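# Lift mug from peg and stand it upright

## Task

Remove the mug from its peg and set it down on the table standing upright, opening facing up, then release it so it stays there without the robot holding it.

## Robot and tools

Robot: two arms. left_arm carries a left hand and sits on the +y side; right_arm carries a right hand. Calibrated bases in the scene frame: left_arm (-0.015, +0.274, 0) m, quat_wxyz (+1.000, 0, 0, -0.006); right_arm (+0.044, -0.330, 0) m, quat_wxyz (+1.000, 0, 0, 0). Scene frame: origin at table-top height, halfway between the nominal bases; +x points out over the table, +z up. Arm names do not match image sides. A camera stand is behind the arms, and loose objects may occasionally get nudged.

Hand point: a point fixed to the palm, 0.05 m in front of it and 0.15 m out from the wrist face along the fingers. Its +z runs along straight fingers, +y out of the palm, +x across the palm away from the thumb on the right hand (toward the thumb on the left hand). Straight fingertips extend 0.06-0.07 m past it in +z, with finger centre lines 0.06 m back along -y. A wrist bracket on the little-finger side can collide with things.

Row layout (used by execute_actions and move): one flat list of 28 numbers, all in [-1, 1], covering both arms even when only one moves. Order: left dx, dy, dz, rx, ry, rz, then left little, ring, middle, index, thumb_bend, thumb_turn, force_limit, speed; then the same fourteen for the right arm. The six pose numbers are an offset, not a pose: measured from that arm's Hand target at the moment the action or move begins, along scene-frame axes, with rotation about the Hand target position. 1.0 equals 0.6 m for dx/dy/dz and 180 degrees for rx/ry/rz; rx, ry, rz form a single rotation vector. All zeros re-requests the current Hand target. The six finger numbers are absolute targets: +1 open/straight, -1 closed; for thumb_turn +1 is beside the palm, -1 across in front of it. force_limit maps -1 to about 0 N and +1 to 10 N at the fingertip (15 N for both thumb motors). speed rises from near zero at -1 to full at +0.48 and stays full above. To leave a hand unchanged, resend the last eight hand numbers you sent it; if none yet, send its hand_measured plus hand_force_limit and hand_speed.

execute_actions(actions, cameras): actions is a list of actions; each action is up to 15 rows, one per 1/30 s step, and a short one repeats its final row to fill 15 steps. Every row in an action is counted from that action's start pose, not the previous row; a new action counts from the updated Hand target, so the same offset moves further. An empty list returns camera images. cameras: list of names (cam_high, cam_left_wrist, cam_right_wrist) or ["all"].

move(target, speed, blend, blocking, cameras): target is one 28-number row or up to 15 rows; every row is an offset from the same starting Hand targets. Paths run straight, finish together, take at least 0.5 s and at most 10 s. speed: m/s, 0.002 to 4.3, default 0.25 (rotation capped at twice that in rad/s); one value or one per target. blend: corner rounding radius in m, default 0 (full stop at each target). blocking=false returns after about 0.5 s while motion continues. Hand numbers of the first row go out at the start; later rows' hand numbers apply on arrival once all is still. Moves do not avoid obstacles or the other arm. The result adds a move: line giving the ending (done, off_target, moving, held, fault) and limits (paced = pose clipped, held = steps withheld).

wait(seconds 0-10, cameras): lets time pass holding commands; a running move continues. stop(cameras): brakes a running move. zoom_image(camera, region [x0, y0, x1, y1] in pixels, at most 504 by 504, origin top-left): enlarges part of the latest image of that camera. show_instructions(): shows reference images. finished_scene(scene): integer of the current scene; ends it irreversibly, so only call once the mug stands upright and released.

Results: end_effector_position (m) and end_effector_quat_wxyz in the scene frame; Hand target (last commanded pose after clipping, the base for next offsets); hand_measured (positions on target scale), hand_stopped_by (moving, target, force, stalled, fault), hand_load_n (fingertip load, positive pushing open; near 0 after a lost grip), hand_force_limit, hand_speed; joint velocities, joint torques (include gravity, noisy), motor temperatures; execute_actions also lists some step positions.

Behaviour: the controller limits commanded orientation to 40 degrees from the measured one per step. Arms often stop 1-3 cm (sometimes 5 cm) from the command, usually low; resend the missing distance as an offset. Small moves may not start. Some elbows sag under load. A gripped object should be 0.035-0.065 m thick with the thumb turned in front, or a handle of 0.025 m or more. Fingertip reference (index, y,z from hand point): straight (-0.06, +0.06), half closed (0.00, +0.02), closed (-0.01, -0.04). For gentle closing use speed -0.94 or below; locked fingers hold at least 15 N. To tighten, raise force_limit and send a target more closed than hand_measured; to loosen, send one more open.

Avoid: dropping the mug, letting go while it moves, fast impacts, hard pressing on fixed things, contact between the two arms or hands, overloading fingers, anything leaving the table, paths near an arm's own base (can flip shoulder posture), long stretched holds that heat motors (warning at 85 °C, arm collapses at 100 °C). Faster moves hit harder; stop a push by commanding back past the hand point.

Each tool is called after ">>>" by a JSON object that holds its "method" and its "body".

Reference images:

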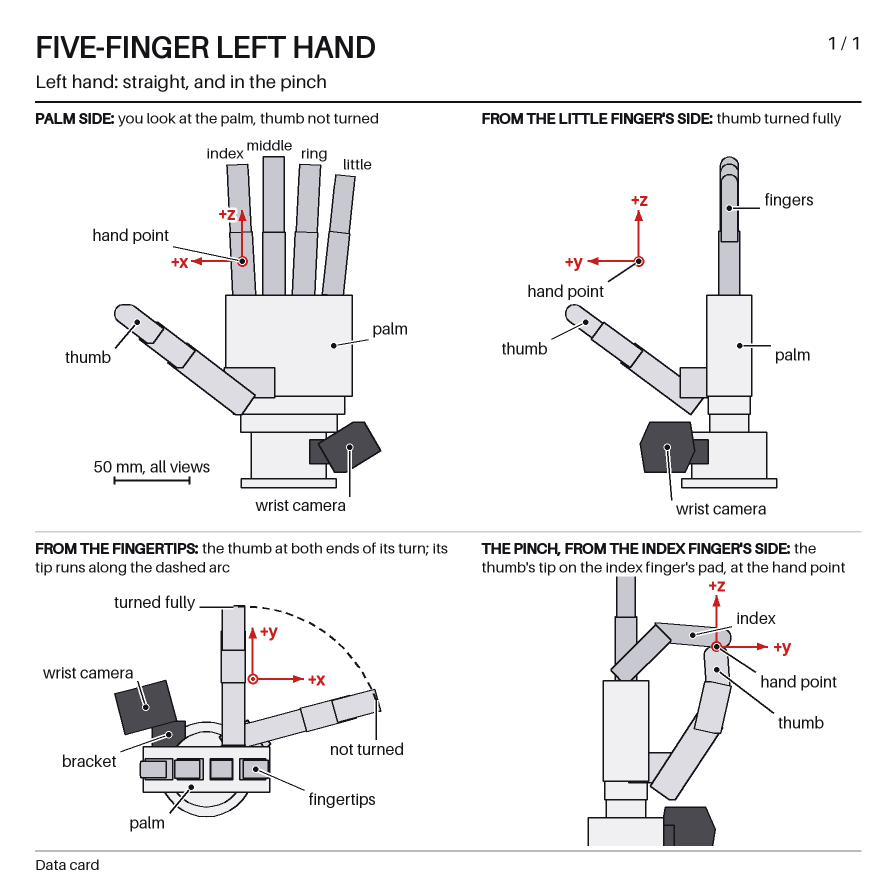

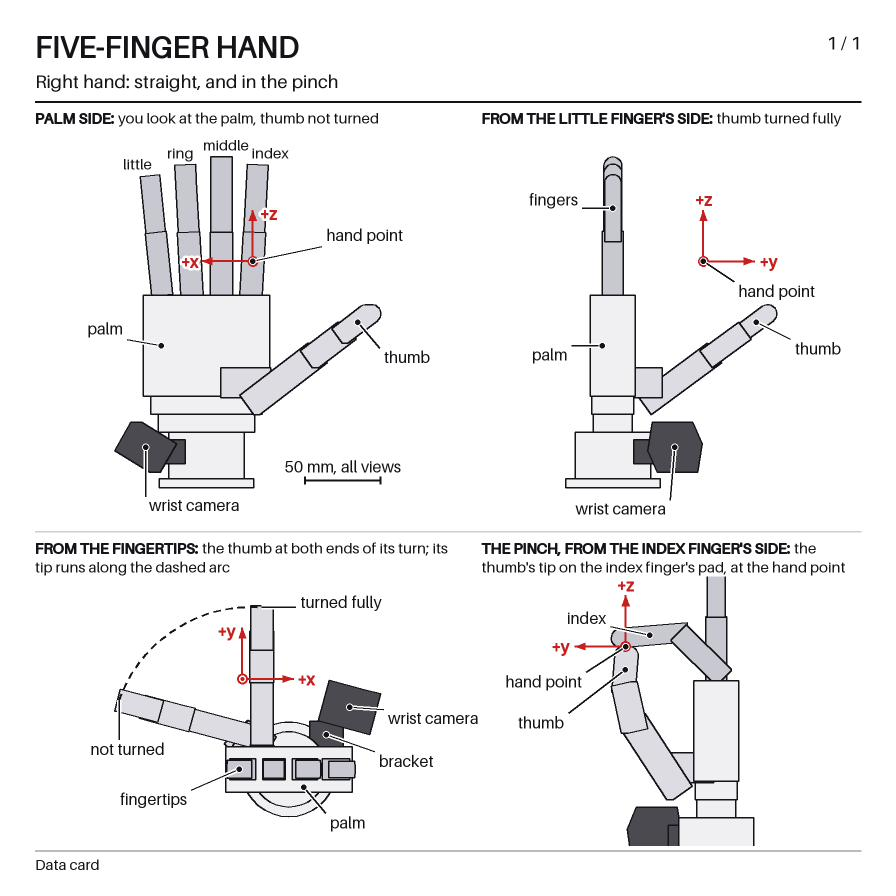

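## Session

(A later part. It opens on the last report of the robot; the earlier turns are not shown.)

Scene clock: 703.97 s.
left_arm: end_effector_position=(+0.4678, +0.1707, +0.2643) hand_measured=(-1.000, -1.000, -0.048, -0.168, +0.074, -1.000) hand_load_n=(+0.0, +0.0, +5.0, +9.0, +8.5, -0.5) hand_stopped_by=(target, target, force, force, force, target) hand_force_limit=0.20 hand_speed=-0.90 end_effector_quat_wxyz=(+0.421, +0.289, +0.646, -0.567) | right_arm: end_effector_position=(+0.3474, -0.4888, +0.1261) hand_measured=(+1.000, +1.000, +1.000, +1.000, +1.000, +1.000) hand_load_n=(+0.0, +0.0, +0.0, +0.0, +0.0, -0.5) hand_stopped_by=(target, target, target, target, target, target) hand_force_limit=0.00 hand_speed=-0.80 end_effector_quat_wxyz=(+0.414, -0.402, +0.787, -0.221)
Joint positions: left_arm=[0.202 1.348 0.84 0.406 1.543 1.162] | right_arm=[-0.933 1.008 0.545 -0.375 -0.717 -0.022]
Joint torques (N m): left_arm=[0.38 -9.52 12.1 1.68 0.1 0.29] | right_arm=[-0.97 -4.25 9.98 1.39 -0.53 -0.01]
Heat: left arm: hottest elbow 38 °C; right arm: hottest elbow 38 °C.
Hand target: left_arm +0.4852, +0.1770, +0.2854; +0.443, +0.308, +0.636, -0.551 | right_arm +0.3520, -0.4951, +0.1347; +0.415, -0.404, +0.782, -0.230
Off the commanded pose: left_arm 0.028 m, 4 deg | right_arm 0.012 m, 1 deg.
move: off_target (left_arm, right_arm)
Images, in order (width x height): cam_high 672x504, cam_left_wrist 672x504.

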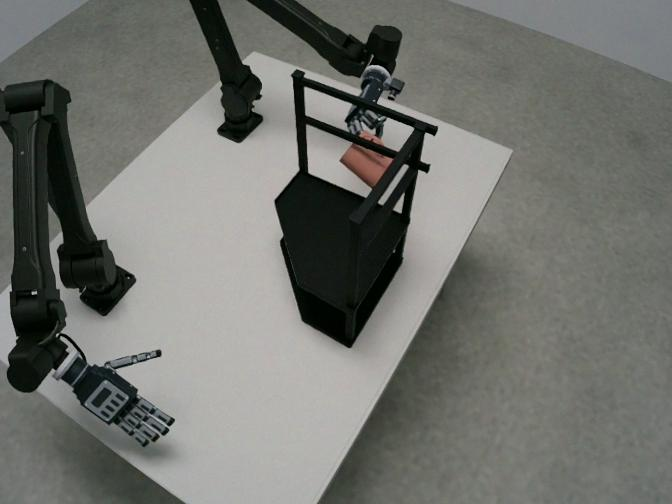

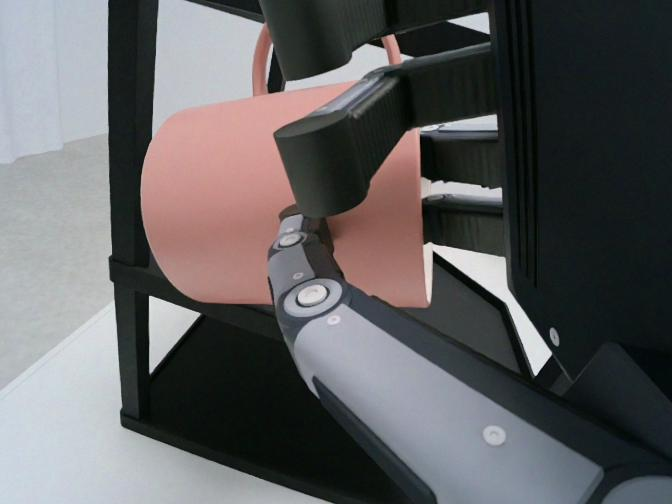

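>>> {"method": "move", "body": {"target": [0, 0.003, 0.03, 0, 0, 0, -1, -1, -0.5, -0.7, -0.4, -1, 0.2, -0.9, 0, 0, 0, 0, 0, 0, 1, 1, 1, 1, 1, 1, 0, -0.8], "speed": 0.06, "cameras": ["cam_high", "cam_left_wrist"]}}

Scene clock: 710.67 s.
left_arm: end_effector_position=(+0.4681, +0.1711, +0.2659) hand_measured=(-1.000, -1.000, -0.048, -0.168, +0.074, -1.000) hand_load_n=(+0.0, +0.0, +6.5, +7.0, +8.5, -1.0) hand_stopped_by=(target, target, force, force, force, target) hand_force_limit=0.20 hand_speed=-0.90 end_effector_quat_wxyz=(+0.419, +0.286, +0.648, -0.569) | right_arm: end_effector_position=(+0.3474, -0.4888, +0.1261) hand_measured=(+1.000, +1.000, +1.000, +1.000, +1.000, +1.000) hand_load_n=(+0.0, +0.0, +0.0, +0.0, +0.0, +0.0) hand_stopped_by=(target, target, target, target, target, target) hand_force_limit=0.00 hand_speed=-0.80 end_effector_quat_wxyz=(+0.414, -0.402, +0.787, -0.221)
Joint positions: left_arm=[0.203 1.348 0.844 0.406 1.543 1.147] | right_arm=[-0.933 1.008 0.545 -0.375 -0.717 -0.022]
Joint torques (N m): left_arm=[0.56 -11.58 13.6 1.11 0.23 0.11] | right_arm=[-0.85 -4.48 9.95 1.37 -0.53 0.02]
Heat: left arm: hottest elbow 38 °C; right arm: hottest elbow 38 °C.
Hand target: left_arm +0.4852, +0.1789, +0.3034; +0.443, +0.308, +0.636, -0.551 | right_arm +0.3520, -0.4951, +0.1347; +0.415, -0.404, +0.782, -0.230
Off the commanded pose: left_arm 0.042 m, 5 deg | right_arm 0.012 m, 1 deg.
move: off_target (left_arm, right_arm)
Images, in order (width x height): cam_high 672x504, cam_left_wrist 672x504.

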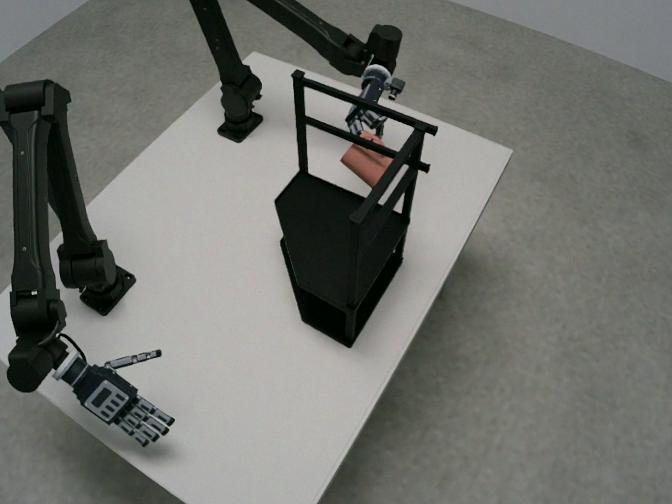

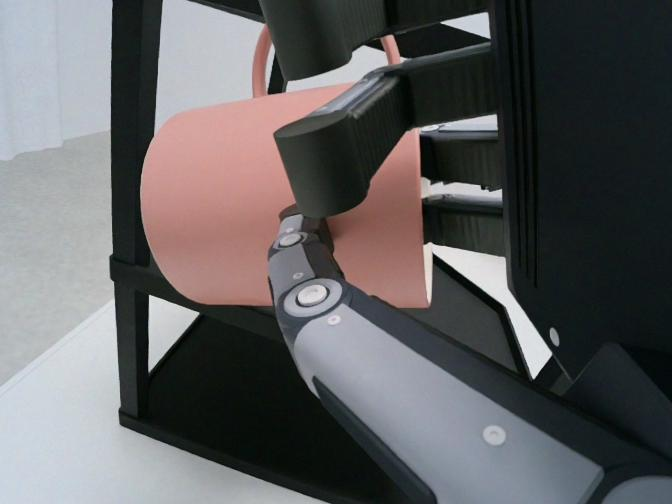

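>>> {"method": "move", "body": {"target": [0, 0.003, 0.025, 0, 0, 0, -1, -1, -0.5, -0.7, -0.4, -1, 0.2, -0.9, 0, 0, 0, 0, 0, 0, 1, 1, 1, 1, 1, 1, 0, -0.8], "speed": 0.06, "cameras": ["cam_left_wrist"]}}

Scene clock: 713.67 s.
left_arm: end_effector_position=(+0.4697, +0.1736, +0.2707) hand_measured=(-1.000, -1.000, -0.048, -0.168, +0.074, -1.000) hand_load_n=(+0.0, +0.0, +6.5, +7.0, +8.0, -1.0) hand_stopped_by=(target, target, force, force, force, target) hand_force_limit=0.20 hand_speed=-0.90 end_effector_quat_wxyz=(+0.411, +0.275, +0.653, -0.574) | right_arm: end_effector_position=(+0.3474, -0.4888, +0.1261) hand_measured=(+1.000, +1.000, +1.000, +1.000, +1.000, +1.000) hand_load_n=(+0.0, +0.0, +0.0, +0.0, +0.0, -0.5) hand_stopped_by=(target, target, target, target, target, target) hand_force_limit=0.00 hand_speed=-0.80 end_effector_quat_wxyz=(+0.414, -0.402, +0.787, -0.221)
Joint positions: left_arm=[0.208 1.348 0.86 0.399 1.544 1.11] | right_arm=[-0.933 1.008 0.545 -0.375 -0.717 -0.022]
Joint torques (N m): left_arm=[0.62 -12.86 14.05 1.29 0.39 0.17] | right_arm=[-0.79 -4.54 9.94 1.52 -0.52 0.02]
Heat: left arm: hottest elbow 38 °C; right arm: hottest elbow 38 °C.
Hand target: left_arm +0.4852, +0.1807, +0.3184; +0.443, +0.308, +0.636, -0.551 | right_arm +0.3520, -0.4951, +0.1347; +0.415, -0.404, +0.782, -0.230
Off the commanded pose: left_arm 0.051 m, 6 deg | right_arm 0.012 m, 1 deg.
move: off_target (left_arm, right_arm)
Images, in order (width x height): cam_left_wrist 672x504.

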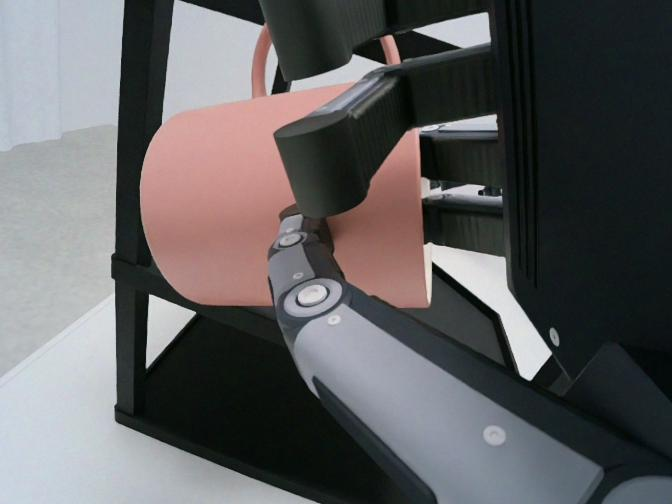

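>>> {"method": "move", "body": {"target": [[0, 0.005, 0.02, 0, 0, 0, -1, -1, -0.5, -0.7, -0.4, -1, 0.2, -0.9, 0, 0, 0, 0, 0, 0, 1, 1, 1, 1, 1, 1, 0, -0.8], [0, 0.06, 0.02, 0, 0, 0, -1, -1, -0.5, -0.7, -0.4, -1, 0.2, -0.9, 0, 0, 0, 0, 0, 0, 1, 1, 1, 1, 1, 1, 0, -0.8]], "speed": 0.06, "cameras": ["cam_high", "cam_left_wrist"]}}

Scene clock: 718.53 s.
left_arm: end_effector_position=(+0.4759, +0.2100, +0.2783) hand_measured=(-1.000, -1.000, -0.048, -0.168, +0.074, -1.000) hand_load_n=(+0.0, +0.0, +6.5, +7.0, +8.0, -1.0) hand_stopped_by=(target, target, force, force, force, target) hand_force_limit=0.20 hand_speed=-0.90 end_effector_quat_wxyz=(+0.426, +0.251, +0.661, -0.564) | right_arm: end_effector_position=(+0.3474, -0.4888, +0.1261) hand_measured=(+1.000, +1.000, +1.000, +1.000, +1.000, +1.000) hand_load_n=(+0.0, +0.0, +0.0, +0.0, +0.0, +0.0) hand_stopped_by=(target, target, target, target, target, target) hand_force_limit=0.00 hand_speed=-0.80 end_effector_quat_wxyz=(+0.414, -0.402, +0.787, -0.221)
Joint positions: left_arm=[0.283 1.348 0.879 0.399 1.559 1.08] | right_arm=[-0.933 1.008 0.545 -0.375 -0.717 -0.022]
Joint torques (N m): left_arm=[0.32 -14.33 13.53 1.33 0.36 0.15] | right_arm=[-0.62 -4.25 9.96 1.55 -0.54 0.01]
Heat: left arm: hottest elbow 39 °C; right arm: hottest elbow 38 °C.
Hand target: left_arm +0.4853, +0.2166, +0.3305; +0.443, +0.308, +0.636, -0.551 | right_arm +0.3520, -0.4951, +0.1347; +0.415, -0.404, +0.782, -0.230
Off the commanded pose: left_arm 0.053 m, 8 deg | right_arm 0.012 m, 1 deg.
joint sent to its limit (left arm) — joint 5 (wrist yaw), upper limit. The joint targets are off in orientation, not in position.
move: off_target (left_arm, right_arm)
Images, in order (width x height): cam_high 672x504, cam_left_wrist 672x504.

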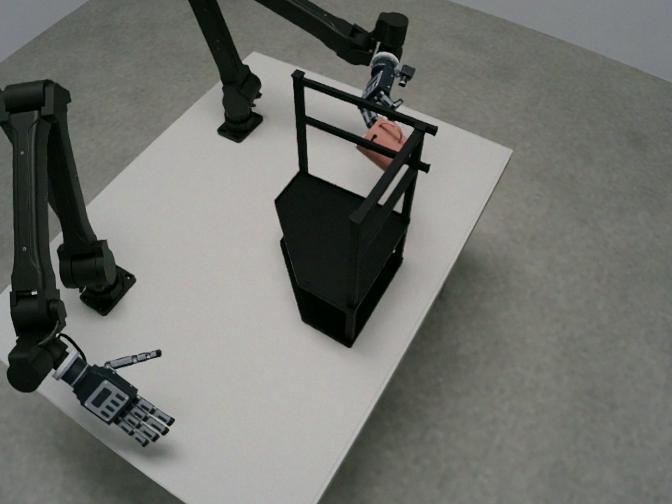

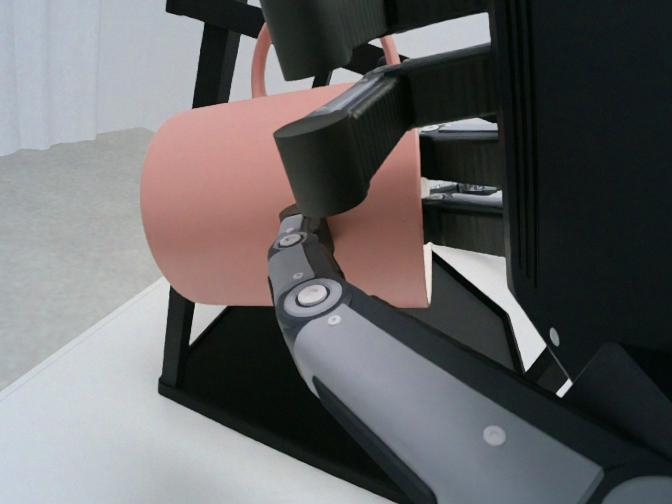

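>>> {"method": "move", "body": {"target": [0, 0.12, 0.0, 0, 0, 0, -1, -1, -0.5, -0.7, -0.4, -1, 0.2, -0.9, 0, 0, 0, 0, 0, 0, 1, 1, 1, 1, 1, 1, 0, -0.8], "speed": 0.1, "cameras": ["cam_high", "cam_left_wrist"]}}

Scene clock: 721.30 s.
left_arm: end_effector_position=(+0.4782, +0.2818, +0.2834) hand_measured=(-1.000, -1.000, -0.048, -0.168, +0.074, -1.000) hand_load_n=(+0.0, +0.0, +6.5, +7.0, +8.0, -0.5) hand_stopped_by=(target, target, force, force, force, target) hand_force_limit=0.20 hand_speed=-0.90 end_effector_quat_wxyz=(+0.469, +0.206, +0.677, -0.529) | right_arm: end_effector_position=(+0.3474, -0.4888, +0.1261) hand_measured=(+1.000, +1.000, +1.000, +1.000, +1.000, +1.000) hand_load_n=(+0.0, +0.0, +0.0, +0.0, +0.0, -0.5) hand_stopped_by=(target, target, target, target, target, target) hand_force_limit=0.00 hand_speed=-0.80 end_effector_quat_wxyz=(+0.414, -0.402, +0.787, -0.221)
Joint positions: left_arm=[0.431 1.337 0.879 0.399 1.561 1.079] | right_arm=[-0.933 1.008 0.545 -0.375 -0.717 -0.022]
Joint torques (N m): left_arm=[0.26 -13.74 13.05 1.32 0.29 0.18] | right_arm=[-0.91 -4.13 9.95 1.48 -0.53 0]
Heat: left arm: hottest elbow 38 °C; right arm: hottest elbow 38 °C.
Hand target: left_arm +0.4853, +0.2886, +0.3304; +0.443, +0.308, +0.636, -0.551 | right_arm +0.3520, -0.4951, +0.1347; +0.415, -0.404, +0.782, -0.230
Off the commanded pose: left_arm 0.048 m, 13 deg | right_arm 0.012 m, 1 deg.
joint sent to its limit (left arm) — joint 5 (wrist yaw), upper limit. The joint targets are off in orientation, not in position.
move: off_target (left_arm, right_arm)
Images, in order (width x height): cam_high 672x504, cam_left_wrist 672x504.

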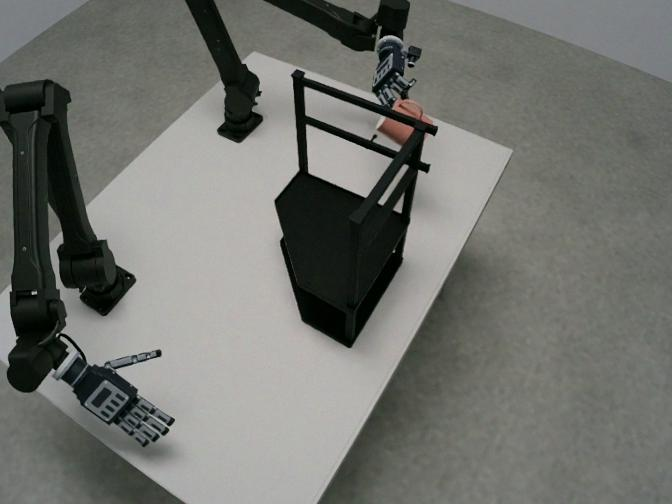

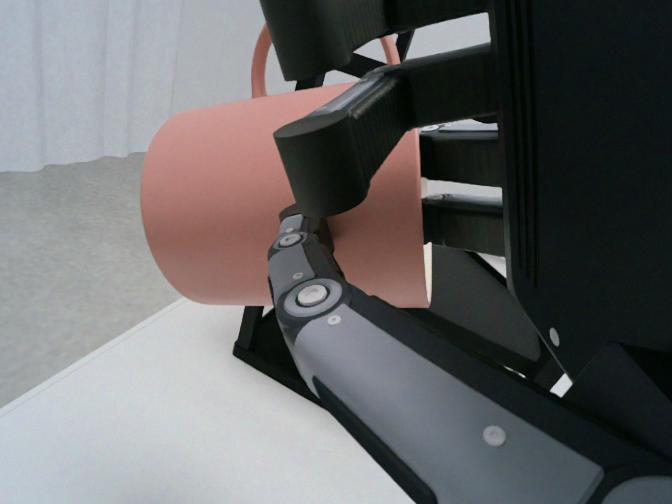

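>>> {"method": "move", "body": {"target": [-0.208, 0.083, 0.04, -0.1049, 0.3959, 0.1879, -1, -1, -0.5, -0.7, -0.4, -1, 0.2, -0.9, 0, 0, 0, 0, 0, 0, 1, 1, 1, 1, 1, 1, 0, -0.8], "speed": 0.2, "cameras": ["cam_high", "cam_left_wrist"]}}

Scene clock: 754.90 s.
left_arm: end_effector_position=(+0.3501, +0.3291, +0.3250) hand_measured=(-1.000, -1.000, -0.048, -0.166, +0.074, -1.000) hand_load_n=(+0.0, +0.0, +4.0, +10.0, +8.0, +0.0) hand_stopped_by=(target, target, force, force, force, target) hand_force_limit=0.20 hand_speed=-0.90 end_effector_quat_wxyz=(+0.141, -0.339, +0.734, -0.571) | right_arm: end_effector_position=(+0.3474, -0.4888, +0.1261) hand_measured=(+1.000, +1.000, +1.000, +1.000, +1.000, +1.000) hand_load_n=(+0.0, +0.0, +0.0, +0.0, +0.0, +0.0) hand_stopped_by=(target, target, target, target, target, target) hand_force_limit=0.00 hand_speed=-0.80 end_effector_quat_wxyz=(+0.414, -0.402, +0.787, -0.221)
Joint positions: left_arm=[0.64 1.256 1.248 -1.421 1.255 1.232] | right_arm=[-0.933 1.008 0.545 -0.375 -0.717 -0.022]
Joint torques (N m): left_arm=[0.5 -9.47 14.11 -0.02 1.5 0.13] | right_arm=[-0.62 -4.54 10.02 1.48 -0.53 0.02]
Heat: left arm: hottest elbow 39 °C; right arm: hottest elbow 39 °C.
Hand target: left_arm +0.3604, +0.3385, +0.3543; +0.169, -0.320, +0.737, -0.571 | right_arm +0.3520, -0.4951, +0.1347; +0.415, -0.404, +0.782, -0.230
Off the commanded pose: left_arm 0.033 m, 4 deg | right_arm 0.012 m, 1 deg.
move: off_target (left_arm, right_arm)
Images, in order (width x height): cam_high 672x504, cam_left_wrist 672x504.

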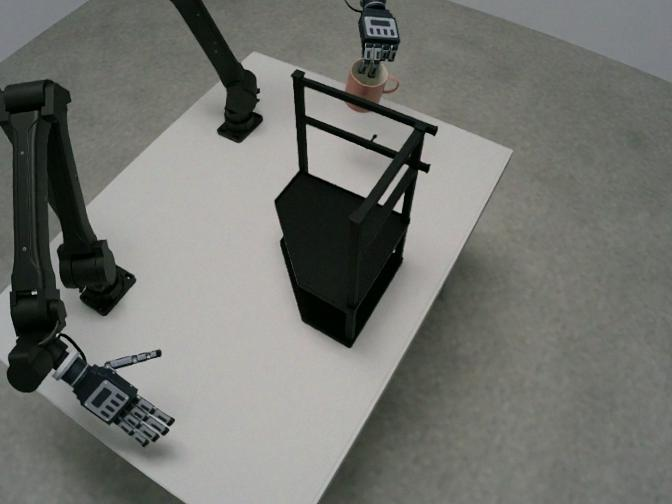

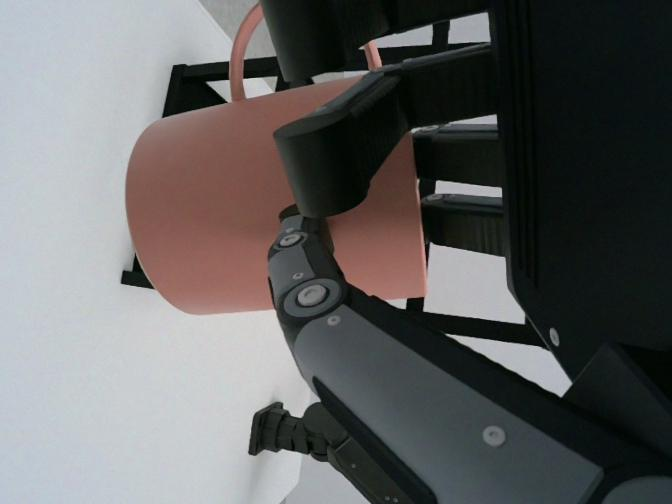

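>>> {"method": "zoom_image", "body": {"camera": "cam_high", "region": [310, 10, 440, 140]}}

Scaled by 3.877 from the camera's 672x504 image, which has a finer 960x720 frame.

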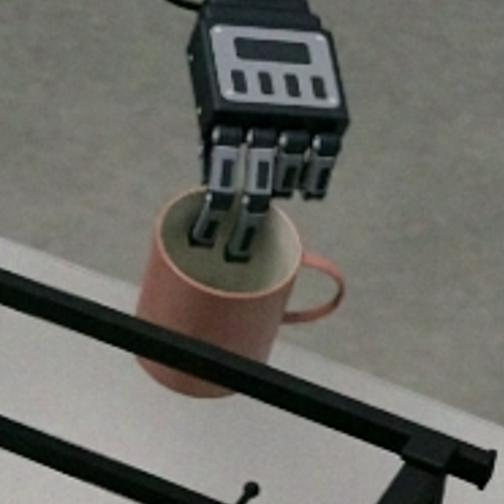

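>>> {"method": "move", "body": {"target": [0.0, 0.0, -0.29, -0.03, -0.059, 0, -1, -1, -0.5, -0.7, -0.4, -1, 0.2, -0.9, 0, 0, 0, 0, 0, 0, 1, 1, 1, 1, 1, 1, 0, -0.8], "speed": 0.15, "cameras": ["cam_high", "cam_left_wrist"]}}

>>> {"method": "zoom_image", "body": {"camera": "cam_high", "region": [310, 30, 450, 170]}}

Scene clock: 770.97 s.
left_arm: end_effector_position=(+0.3572, +0.3345, +0.1663) hand_measured=(-1.000, -1.000, -0.048, -0.166, +0.074, -1.000) hand_load_n=(+0.0, +0.0, +4.0, +10.0, +8.0, +0.0) hand_stopped_by=(target, target, force, force, force, target) hand_force_limit=0.20 hand_speed=-0.90 end_effector_quat_wxyz=(+0.210, -0.276, +0.698, -0.627) | right_arm: end_effector_position=(+0.3474, -0.4888, +0.1261) hand_measured=(+1.000, +1.000, +1.000, +1.000, +1.000, +1.000) hand_load_n=(+0.0, +0.0, +0.0, +0.0, +0.0, +0.0) hand_stopped_by=(target, target, target, target, target, target) hand_force_limit=0.00 hand_speed=-0.80 end_effector_quat_wxyz=(+0.414, -0.402, +0.787, -0.221)
Joint positions: left_arm=[0.688 1.377 0.846 -0.864 1.442 1.34] | right_arm=[-0.933 1.008 0.545 -0.375 -0.717 -0.022]
Joint torques (N m): left_arm=[0.5 -11.28 8.4 0.77 1.98 -0.18] | right_arm=[-0.79 -4.37 10 1.46 -0.53 0]
Heat: left arm: hottest elbow 39 °C; right arm: hottest elbow 39 °C.
Hand target: left_arm +0.3604, +0.3384, +0.1804; +0.222, -0.274, +0.690, -0.632 | right_arm +0.3520, -0.4951, +0.1347; +0.415, -0.404, +0.782, -0.230
Off the commanded pose: left_arm 0.015 m, 2 deg | right_arm 0.012 m, 1 deg.
move: off_target (left_arm, right_arm)
Images, in order (width x height): cam_high 672x504, cam_left_wrist 672x504.

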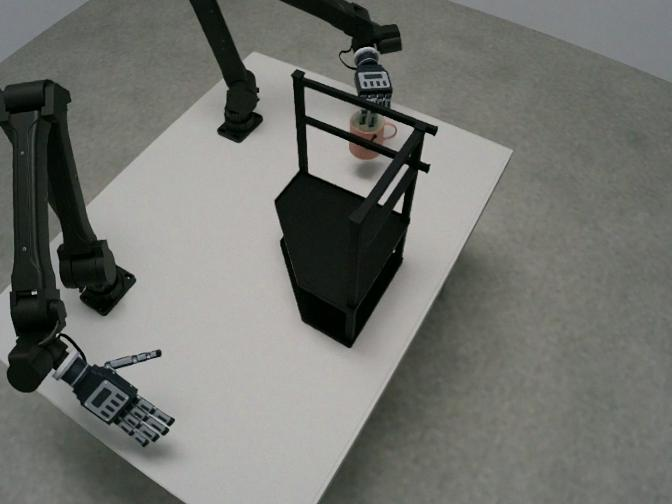

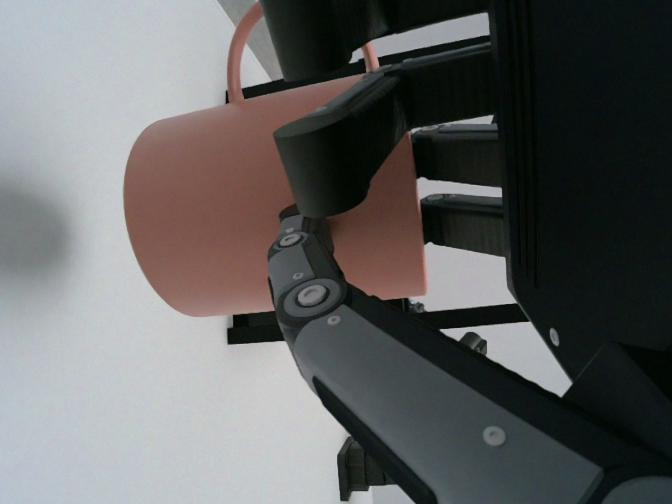

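Scaled by 3.600 from the camera's 672x504 image, which has a finer 960x720 frame.

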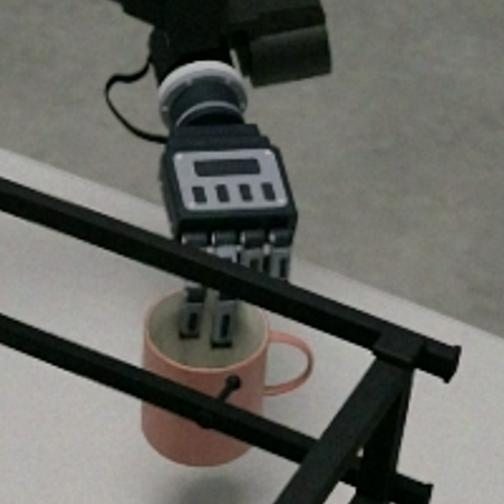

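>>> {"method": "move", "body": {"target": [0.0, 0.0, -0.06, 0, 0, 0, -1, -1, -0.5, -0.7, -0.4, -1, 0.2, -0.9, 0, 0, 0, 0, 0, 0, 1, 1, 1, 1, 1, 1, 0, -0.8], "speed": 0.08, "cameras": ["cam_high", "cam_left_wrist"]}}

>>> {"method": "zoom_image", "body": {"camera": "cam_high", "region": [310, 50, 450, 190]}}

Scene clock: 779.83 s.
left_arm: end_effector_position=(+0.3569, +0.3341, +0.1339) hand_measured=(-1.000, -1.000, -0.048, -0.166, +0.074, -1.000) hand_load_n=(+0.0, +0.0, +4.0, +10.0, +8.0, -0.5) hand_stopped_by=(target, target, force, force, force, target) hand_force_limit=0.20 hand_speed=-0.90 end_effector_quat_wxyz=(+0.214, -0.273, +0.698, -0.626) | right_arm: end_effector_position=(+0.3474, -0.4888, +0.1261) hand_measured=(+1.000, +1.000, +1.000, +1.000, +1.000, +1.000) hand_load_n=(+0.0, +0.0, +0.0, +0.0, +0.0, +0.0) hand_stopped_by=(target, target, target, target, target, target) hand_force_limit=0.00 hand_speed=-0.80 end_effector_quat_wxyz=(+0.414, -0.402, +0.787, -0.221)
Joint positions: left_arm=[0.688 1.426 0.793 -0.744 1.443 1.331] | right_arm=[-0.933 1.008 0.545 -0.375 -0.717 -0.022]
Joint torques (N m): left_arm=[0.56 -10.81 7.87 0.83 1.92 -0.18] | right_arm=[-0.91 -4.54 10.03 1.44 -0.53 0]
Heat: left arm: hottest elbow 39 °C; right arm: hottest elbow 39 °C.
Hand target: left_arm +0.3605, +0.3385, +0.1444; +0.222, -0.274, +0.690, -0.632 | right_arm +0.3520, -0.4951, +0.1347; +0.415, -0.404, +0.782, -0.230
Off the commanded pose: left_arm 0.012 m, 1 deg | right_arm 0.012 m, 1 deg.
move: off_target (left_arm, right_arm)
Images, in order (width x height): cam_high 672x504, cam_left_wrist 672x504.

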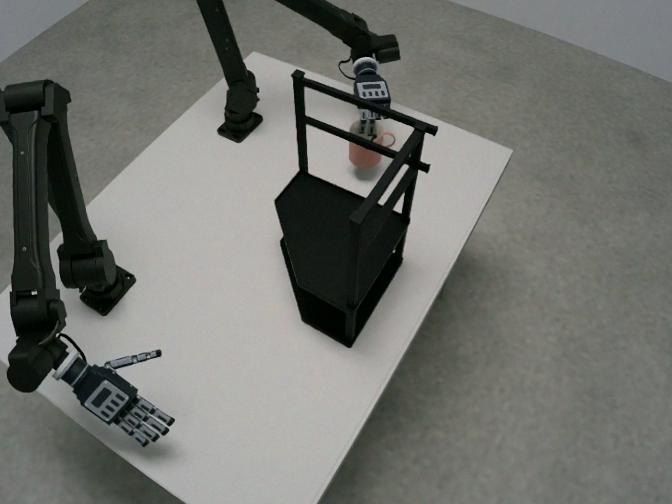

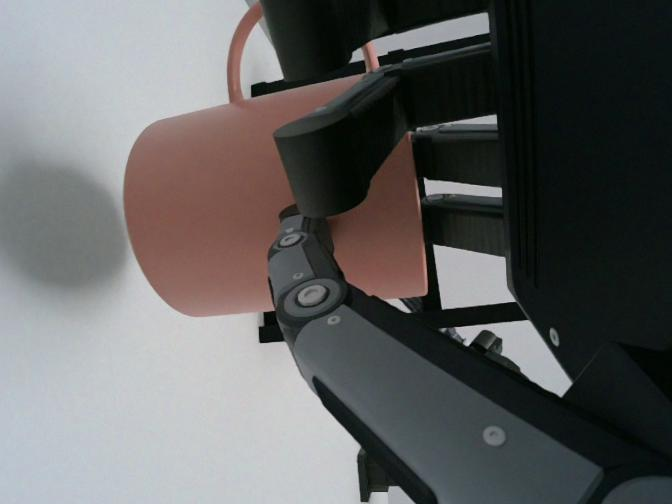

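Scaled by 3.600 from the camera's 672x504 image, which has a finer 960x720 frame.

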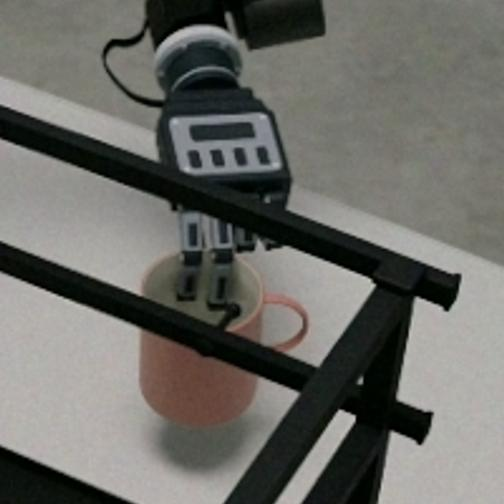

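>>> {"method": "move", "body": {"target": [0.0, 0.0, -0.045, 0, 0, 0, -1, -1, -0.5, -0.7, -0.4, -1, 0.2, -0.9, 0, 0, 0, 0, 0, 0, 1, 1, 1, 1, 1, 1, 0, -0.8], "speed": 0.06, "cameras": ["cam_high", "cam_left_wrist"]}}

>>> {"method": "zoom_image", "body": {"camera": "cam_high", "region": [310, 50, 450, 190]}}

Scene clock: 787.97 s.
left_arm: end_effector_position=(+0.3568, +0.3340, +0.1083) hand_measured=(-1.000, -1.000, -0.048, -0.166, +0.074, -1.000) hand_load_n=(-0.5, +0.0, +4.0, +10.0, +8.0, +0.0) hand_stopped_by=(target, target, force, force, force, target) hand_force_limit=0.20 hand_speed=-0.90 end_effector_quat_wxyz=(+0.215, -0.272, +0.699, -0.626) | right_arm: end_effector_position=(+0.3474, -0.4888, +0.1261) hand_measured=(+1.000, +1.000, +1.000, +1.000, +1.000, +1.000) hand_load_n=(-0.5, +0.0, +0.0, +0.0, +0.0, +0.0) hand_stopped_by=(target, target, target, target, target, target) hand_force_limit=0.00 hand_speed=-0.80 end_effector_quat_wxyz=(+0.414, -0.402, +0.787, -0.221)
Joint positions: left_arm=[0.688 1.474 0.759 -0.654 1.443 1.328] | right_arm=[-0.933 1.008 0.545 -0.375 -0.717 -0.022]
Joint velocities: left_arm=[-0.005 -0.005 -0.002 0.046 0.007 -0.007] | right_arm=[within noise]
Joint torques (N m): left_arm=[0.56 -10.81 7.42 0.83 1.92 -0.16] | right_arm=[-0.62 -4.48 9.99 1.47 -0.53 -0.02]
Heat: left arm: hottest elbow 38 °C; right arm: hottest elbow 39 °C.
Hand target: left_arm +0.3604, +0.3384, +0.1173; +0.222, -0.274, +0.690, -0.632 | right_arm +0.3520, -0.4951, +0.1347; +0.415, -0.404, +0.782, -0.230
Off the commanded pose: left_arm 0.011 m, 1 deg | right_arm 0.012 m, 1 deg.
move: off_target (left_arm, right_arm)
Images, in order (width x height): cam_high 672x504, cam_left_wrist 672x504.

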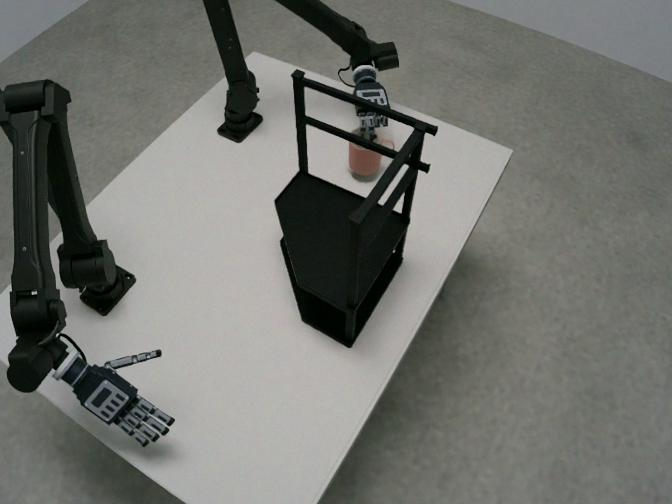

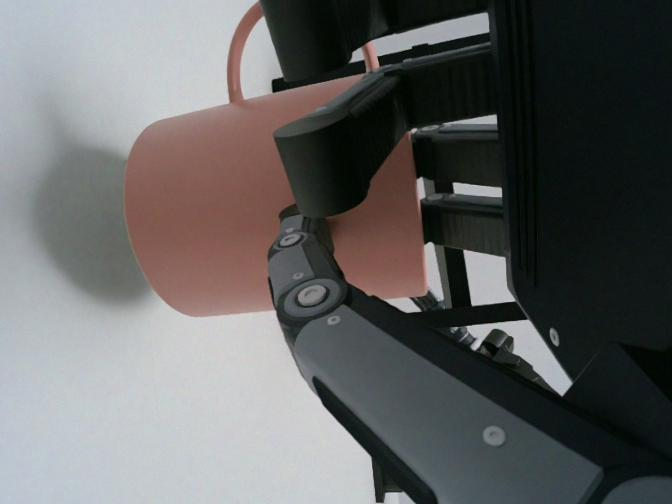

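Scaled by 3.600 from the camera's 672x504 image, which has a finer 960x720 frame.

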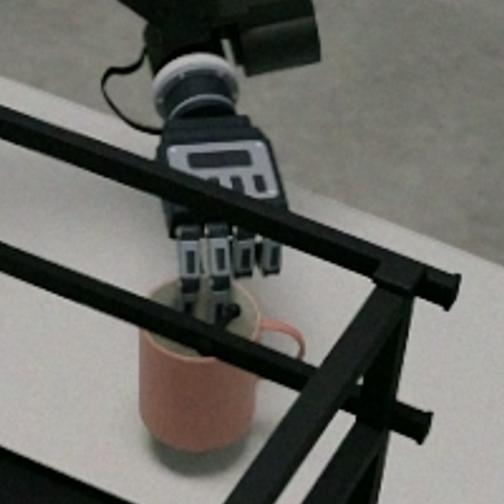

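>>> {"method": "move", "body": {"target": [0.0, 0.0, -0.02, 0, 0, 0, -1, -1, -0.5, -0.7, -0.4, -1, 0.2, -0.9, 0, 0, 0, 0, 0, 0, 1, 1, 1, 1, 1, 1, 0, -0.8], "speed": 0.04, "cameras": ["cam_left_wrist"]}}

Scene clock: 791.47 s.
left_arm: end_effector_position=(+0.3569, +0.3341, +0.0973) hand_measured=(-1.000, -1.000, -0.048, -0.166, +0.074, -1.000) hand_load_n=(+0.0, +0.0, +4.5, +10.0, +8.0, -0.5) hand_stopped_by=(target, target, force, force, force, target) hand_force_limit=0.20 hand_speed=-0.90 end_effector_quat_wxyz=(+0.216, -0.272, +0.699, -0.625) | right_arm: end_effector_position=(+0.3474, -0.4888, +0.1261) hand_measured=(+1.000, +1.000, +1.000, +1.000, +1.000, +1.000) hand_load_n=(+0.0, +0.0, +0.0, +0.0, +0.0, +0.0) hand_stopped_by=(target, target, target, target, target, target) hand_force_limit=0.00 hand_speed=-0.80 end_effector_quat_wxyz=(+0.414, -0.402, +0.787, -0.221)
Joint positions: left_arm=[0.688 1.497 0.746 -0.614 1.443 1.326] | right_arm=[-0.933 1.008 0.545 -0.375 -0.717 -0.022]
Joint torques (N m): left_arm=[0.56 -10.7 7.21 0.81 1.91 -0.17] | right_arm=[-0.67 -4.25 10.07 1.51 -0.53 -0.01]
Heat: left arm: hottest elbow 37 °C; right arm: hottest elbow 39 °C.
Hand target: left_arm +0.3605, +0.3385, +0.1053; +0.222, -0.274, +0.690, -0.632 | right_arm +0.3520, -0.4951, +0.1347; +0.415, -0.404, +0.782, -0.230
Off the commanded pose: left_arm 0.010 m, 1 deg | right_arm 0.012 m, 1 deg.
move: off_target (right_arm)
Images, in order (width x height): cam_left_wrist 672x504.

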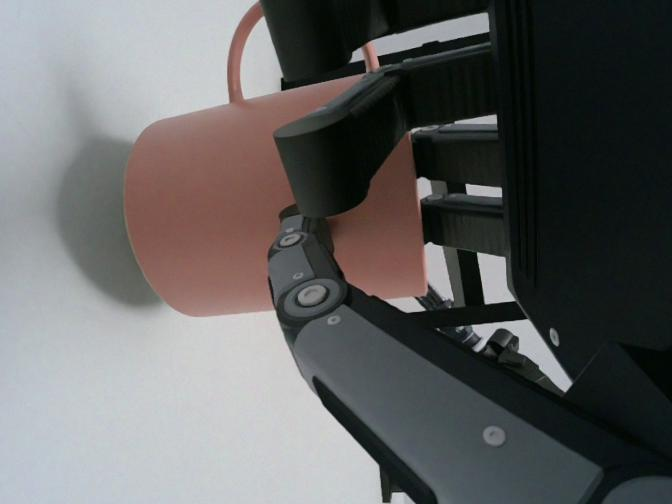

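>>> {"method": "move", "body": {"target": [0.0, 0.0, -0.02, 0, 0, 0, -1, -1, -0.5, -0.7, -0.4, -1, 0.2, -0.9, 0, 0, 0, 0, 0, 0, 1, 1, 1, 1, 1, 1, 0, -0.8], "speed": 0.04, "cameras": ["cam_left_wrist"]}}

Scene clock: 795.70 s.
left_arm: end_effector_position=(+0.3569, +0.3341, +0.0856) hand_measured=(-1.000, -1.000, -0.048, -0.166, +0.074, -1.000) hand_load_n=(+0.0, +0.5, +4.0, +10.0, +8.0, -0.5) hand_stopped_by=(target, target, force, force, force, target) hand_force_limit=0.20 hand_speed=-0.90 end_effector_quat_wxyz=(+0.216, -0.271, +0.699, -0.625) | right_arm: end_effector_position=(+0.3474, -0.4888, +0.1261) hand_measured=(+1.000, +1.000, +1.000, +1.000, +1.000, +1.000) hand_load_n=(+0.0, +0.0, +0.0, +0.0, +0.0, +0.0) hand_stopped_by=(target, target, target, target, target, target) hand_force_limit=0.00 hand_speed=-0.80 end_effector_quat_wxyz=(+0.414, -0.402, +0.787, -0.221)
Joint positions: left_arm=[0.688 1.523 0.733 -0.574 1.443 1.324] | right_arm=[-0.933 1.008 0.545 -0.375 -0.717 -0.022]
Joint torques (N m): left_arm=[0.56 -10.81 6.95 0.85 1.91 -0.17] | right_arm=[-0.56 -4.48 9.95 1.5 -0.53 0.02]
Heat: left arm: hottest elbow 37 °C; right arm: hottest elbow 39 °C.
Hand target: left_arm +0.3604, +0.3384, +0.0933; +0.222, -0.274, +0.690, -0.632 | right_arm +0.3520, -0.4951, +0.1347; +0.415, -0.404, +0.782, -0.230
Off the commanded pose: left_arm 0.010 m, 1 deg | right_arm 0.012 m, 1 deg.
move: off_target (right_arm)
Images, in order (width x height): cam_left_wrist 672x504.

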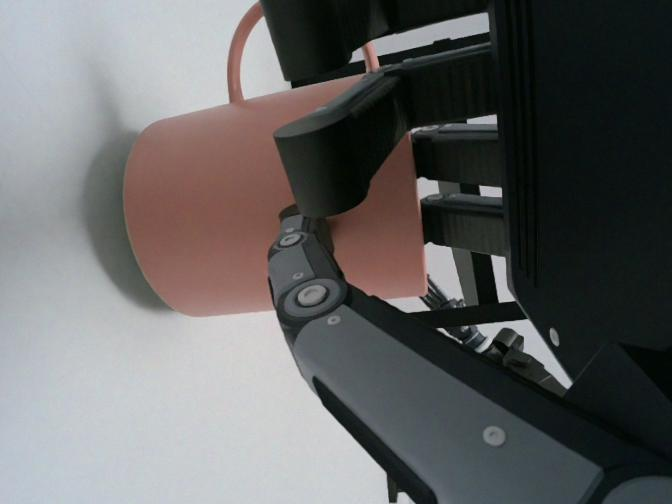

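>>> {"method": "move", "body": {"target": [0.0, 0.0, -0.014, 0, 0, 0, -1, -1, -0.5, -0.7, -0.4, -1, 0.2, -0.9, 0, 0, 0, 0, 0, 0, 1, 1, 1, 1, 1, 1, 0, -0.8], "speed": 0.03, "cameras": ["cam_left_wrist"]}}

Scene clock: 798.90 s.
left_arm: end_effector_position=(+0.3570, +0.3341, +0.0776) hand_measured=(-1.000, -1.000, -0.048, -0.166, +0.074, -1.000) hand_load_n=(+0.0, +0.0, +4.0, +10.0, +8.0, -0.5) hand_stopped_by=(target, target, force, force, force, target) hand_force_limit=0.20 hand_speed=-0.90 end_effector_quat_wxyz=(+0.217, -0.271, +0.699, -0.625) | right_arm: end_effector_position=(+0.3474, -0.4888, +0.1261) hand_measured=(+1.000, +1.000, +1.000, +1.000, +1.000, +1.000) hand_load_n=(+0.0, +0.0, -0.5, +0.0, +0.0, +0.0) hand_stopped_by=(target, target, target, target, target, target) hand_force_limit=0.00 hand_speed=-0.80 end_effector_quat_wxyz=(+0.414, -0.402, +0.787, -0.221)
Joint positions: left_arm=[0.688 1.542 0.726 -0.546 1.443 1.324] | right_arm=[-0.933 1.008 0.545 -0.375 -0.717 -0.022]
Joint torques (N m): left_arm=[0.56 -10.93 6.82 0.85 1.91 -0.18] | right_arm=[-0.38 -4.37 10.03 1.48 -0.53 0.02]
Heat: left arm: hottest elbow 37 °C; right arm: hottest elbow 39 °C.
Hand target: left_arm +0.3604, +0.3385, +0.0849; +0.222, -0.274, +0.690, -0.632 | right_arm +0.3520, -0.4951, +0.1347; +0.415, -0.404, +0.782, -0.230
Off the commanded pose: left_arm 0.009 m, 1 deg | right_arm 0.012 m, 1 deg.
move: off_target (right_arm)
Images, in order (width x height): cam_left_wrist 672x504.

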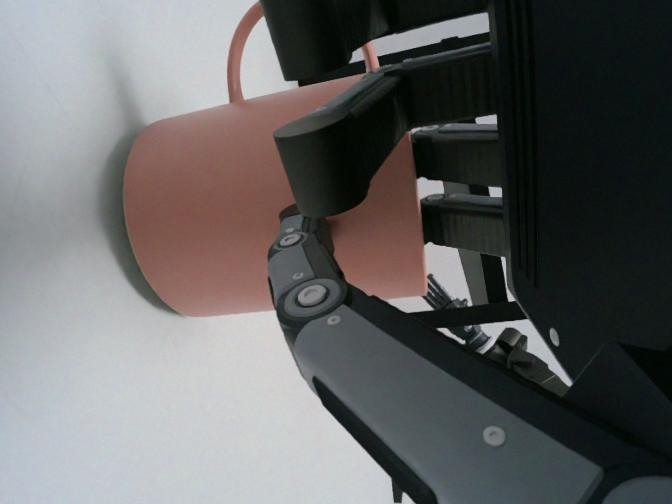

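>>> {"method": "move", "body": {"target": [0.0, 0.0, -0.01, 0, 0, 0, -1, -1, -0.5, -0.7, -0.4, -1, 0.2, -0.9, 0, 0, 0, 0, 0, 0, 1, 1, 1, 1, 1, 1, 0, -0.8], "speed": 0.03, "cameras": ["cam_left_wrist"]}}

Scene clock: 802.50 s.
left_arm: end_effector_position=(+0.3571, +0.3342, +0.0723) hand_measured=(-1.000, -1.000, -0.048, -0.166, +0.074, -1.000) hand_load_n=(+0.0, +0.0, +4.0, +9.5, +8.5, -0.5) hand_stopped_by=(target, target, force, force, force, target) hand_force_limit=0.20 hand_speed=-0.90 end_effector_quat_wxyz=(+0.216, -0.271, +0.699, -0.625) | right_arm: end_effector_position=(+0.3474, -0.4888, +0.1261) hand_measured=(+1.000, +1.000, +1.000, +1.000, +1.000, +1.000) hand_load_n=(+0.0, +0.0, +0.0, +0.0, +0.0, -0.5) hand_stopped_by=(target, target, target, target, target, target) hand_force_limit=0.00 hand_speed=-0.80 end_effector_quat_wxyz=(+0.414, -0.402, +0.787, -0.221)
Joint positions: left_arm=[0.688 1.555 0.721 -0.526 1.443 1.321] | right_arm=[-0.933 1.008 0.545 -0.375 -0.717 -0.022]
Joint torques (N m): left_arm=[0.62 -10.75 6.65 0.84 1.9 -0.15] | right_arm=[-0.67 -4.37 9.92 1.5 -0.53 0]
Heat: left arm: hottest elbow 37 °C; right arm: hottest elbow 39 °C.
Hand target: left_arm +0.3604, +0.3384, +0.0789; +0.222, -0.274, +0.690, -0.632 | right_arm +0.3520, -0.4951, +0.1347; +0.415, -0.404, +0.782, -0.230
Off the commanded pose: left_arm 0.009 m, 1 deg | right_arm 0.012 m, 1 deg.
move: off_target (right_arm)
Images, in order (width x height): cam_left_wrist 672x504.

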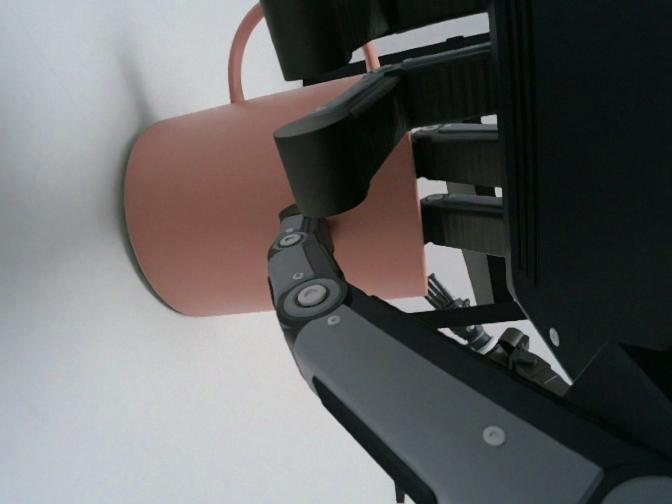

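>>> {"method": "move", "body": {"target": [0.0, 0.0, -0.008, 0, 0, 0, -1, -1, -0.5, -0.7, -0.4, -1, 0.2, -0.9, 0, 0, 0, 0, 0, 0, 1, 1, 1, 1, 1, 1, 0, -0.8], "speed": 0.03, "cameras": ["cam_left_wrist", "cam_high"]}}

>>> {"method": "zoom_image", "body": {"camera": "cam_high", "region": [310, 60, 450, 200]}}

Scene clock: 806.67 s.
left_arm: end_effector_position=(+0.3580, +0.3347, +0.0708) hand_measured=(-1.000, -1.000, -0.048, -0.166, +0.074, -1.000) hand_load_n=(+0.0, +0.0, +4.0, +8.5, +9.0, -0.5) hand_stopped_by=(target, target, force, force, force, target) hand_force_limit=0.20 hand_speed=-0.90 end_effector_quat_wxyz=(+0.217, -0.272, +0.697, -0.627) | right_arm: end_effector_position=(+0.3474, -0.4888, +0.1261) hand_measured=(+1.000, +1.000, +1.000, +1.000, +1.000, +1.000) hand_load_n=(+0.0, +0.0, +0.0, +0.0, +0.0, +0.0) hand_stopped_by=(target, target, target, target, target, target) hand_force_limit=0.00 hand_speed=-0.80 end_effector_quat_wxyz=(+0.414, -0.402, +0.787, -0.221)
Joint positions: left_arm=[0.689 1.562 0.72 -0.508 1.449 1.31] | right_arm=[-0.933 1.008 0.545 -0.375 -0.717 -0.022]
Joint torques (N m): left_arm=[0.56 -10.64 6.34 0.91 1.64 -0.06] | right_arm=[-0.32 -4.31 10.03 1.44 -0.54 0]
Heat: left arm: hottest elbow 36 °C; right arm: hottest elbow 39 °C.
Hand target: left_arm +0.3605, +0.3385, +0.0742; +0.222, -0.274, +0.690, -0.632 | right_arm +0.3520, -0.4951, +0.1347; +0.415, -0.404, +0.782, -0.230
Off the commanded pose: left_arm 0.006 m, 1 deg | right_arm 0.012 m, 1 deg.
move: off_target (right_arm)
Images, in order (width x height): cam_high 672x504, cam_left_wrist 672x504.

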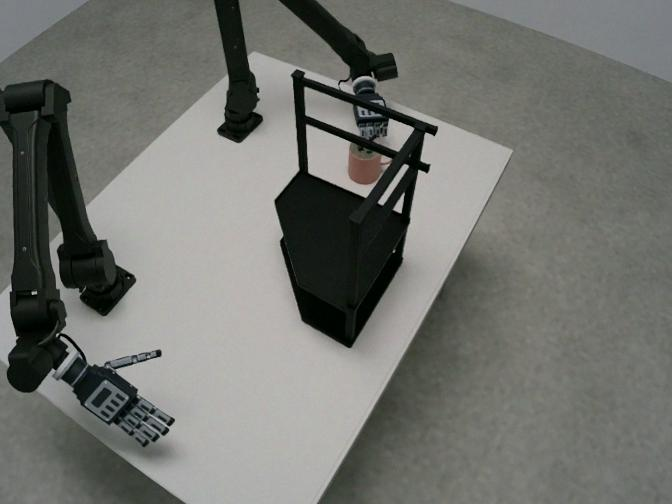

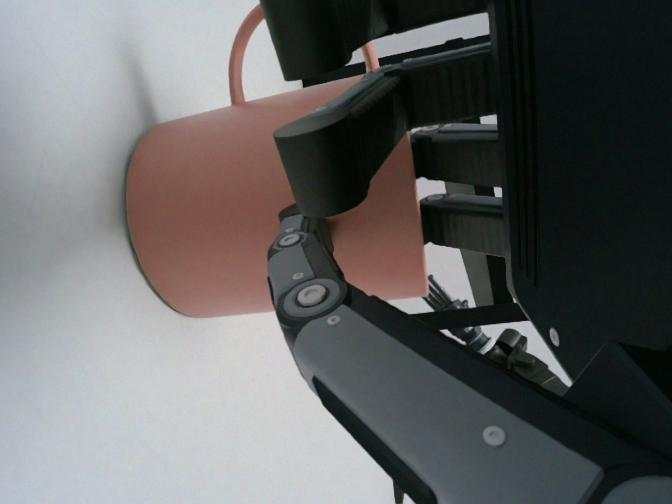

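Scaled by 3.600 from the camera's 672x504 image, which has a finer 960x720 frame.

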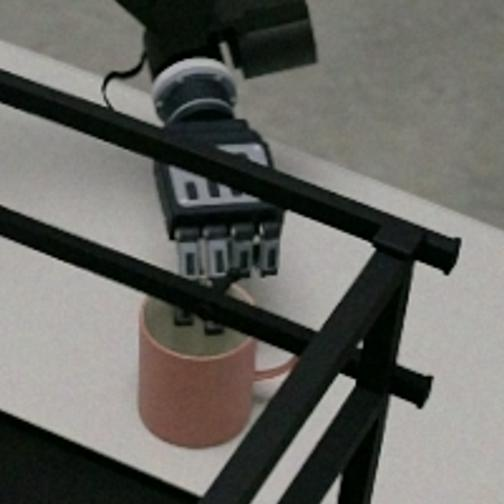

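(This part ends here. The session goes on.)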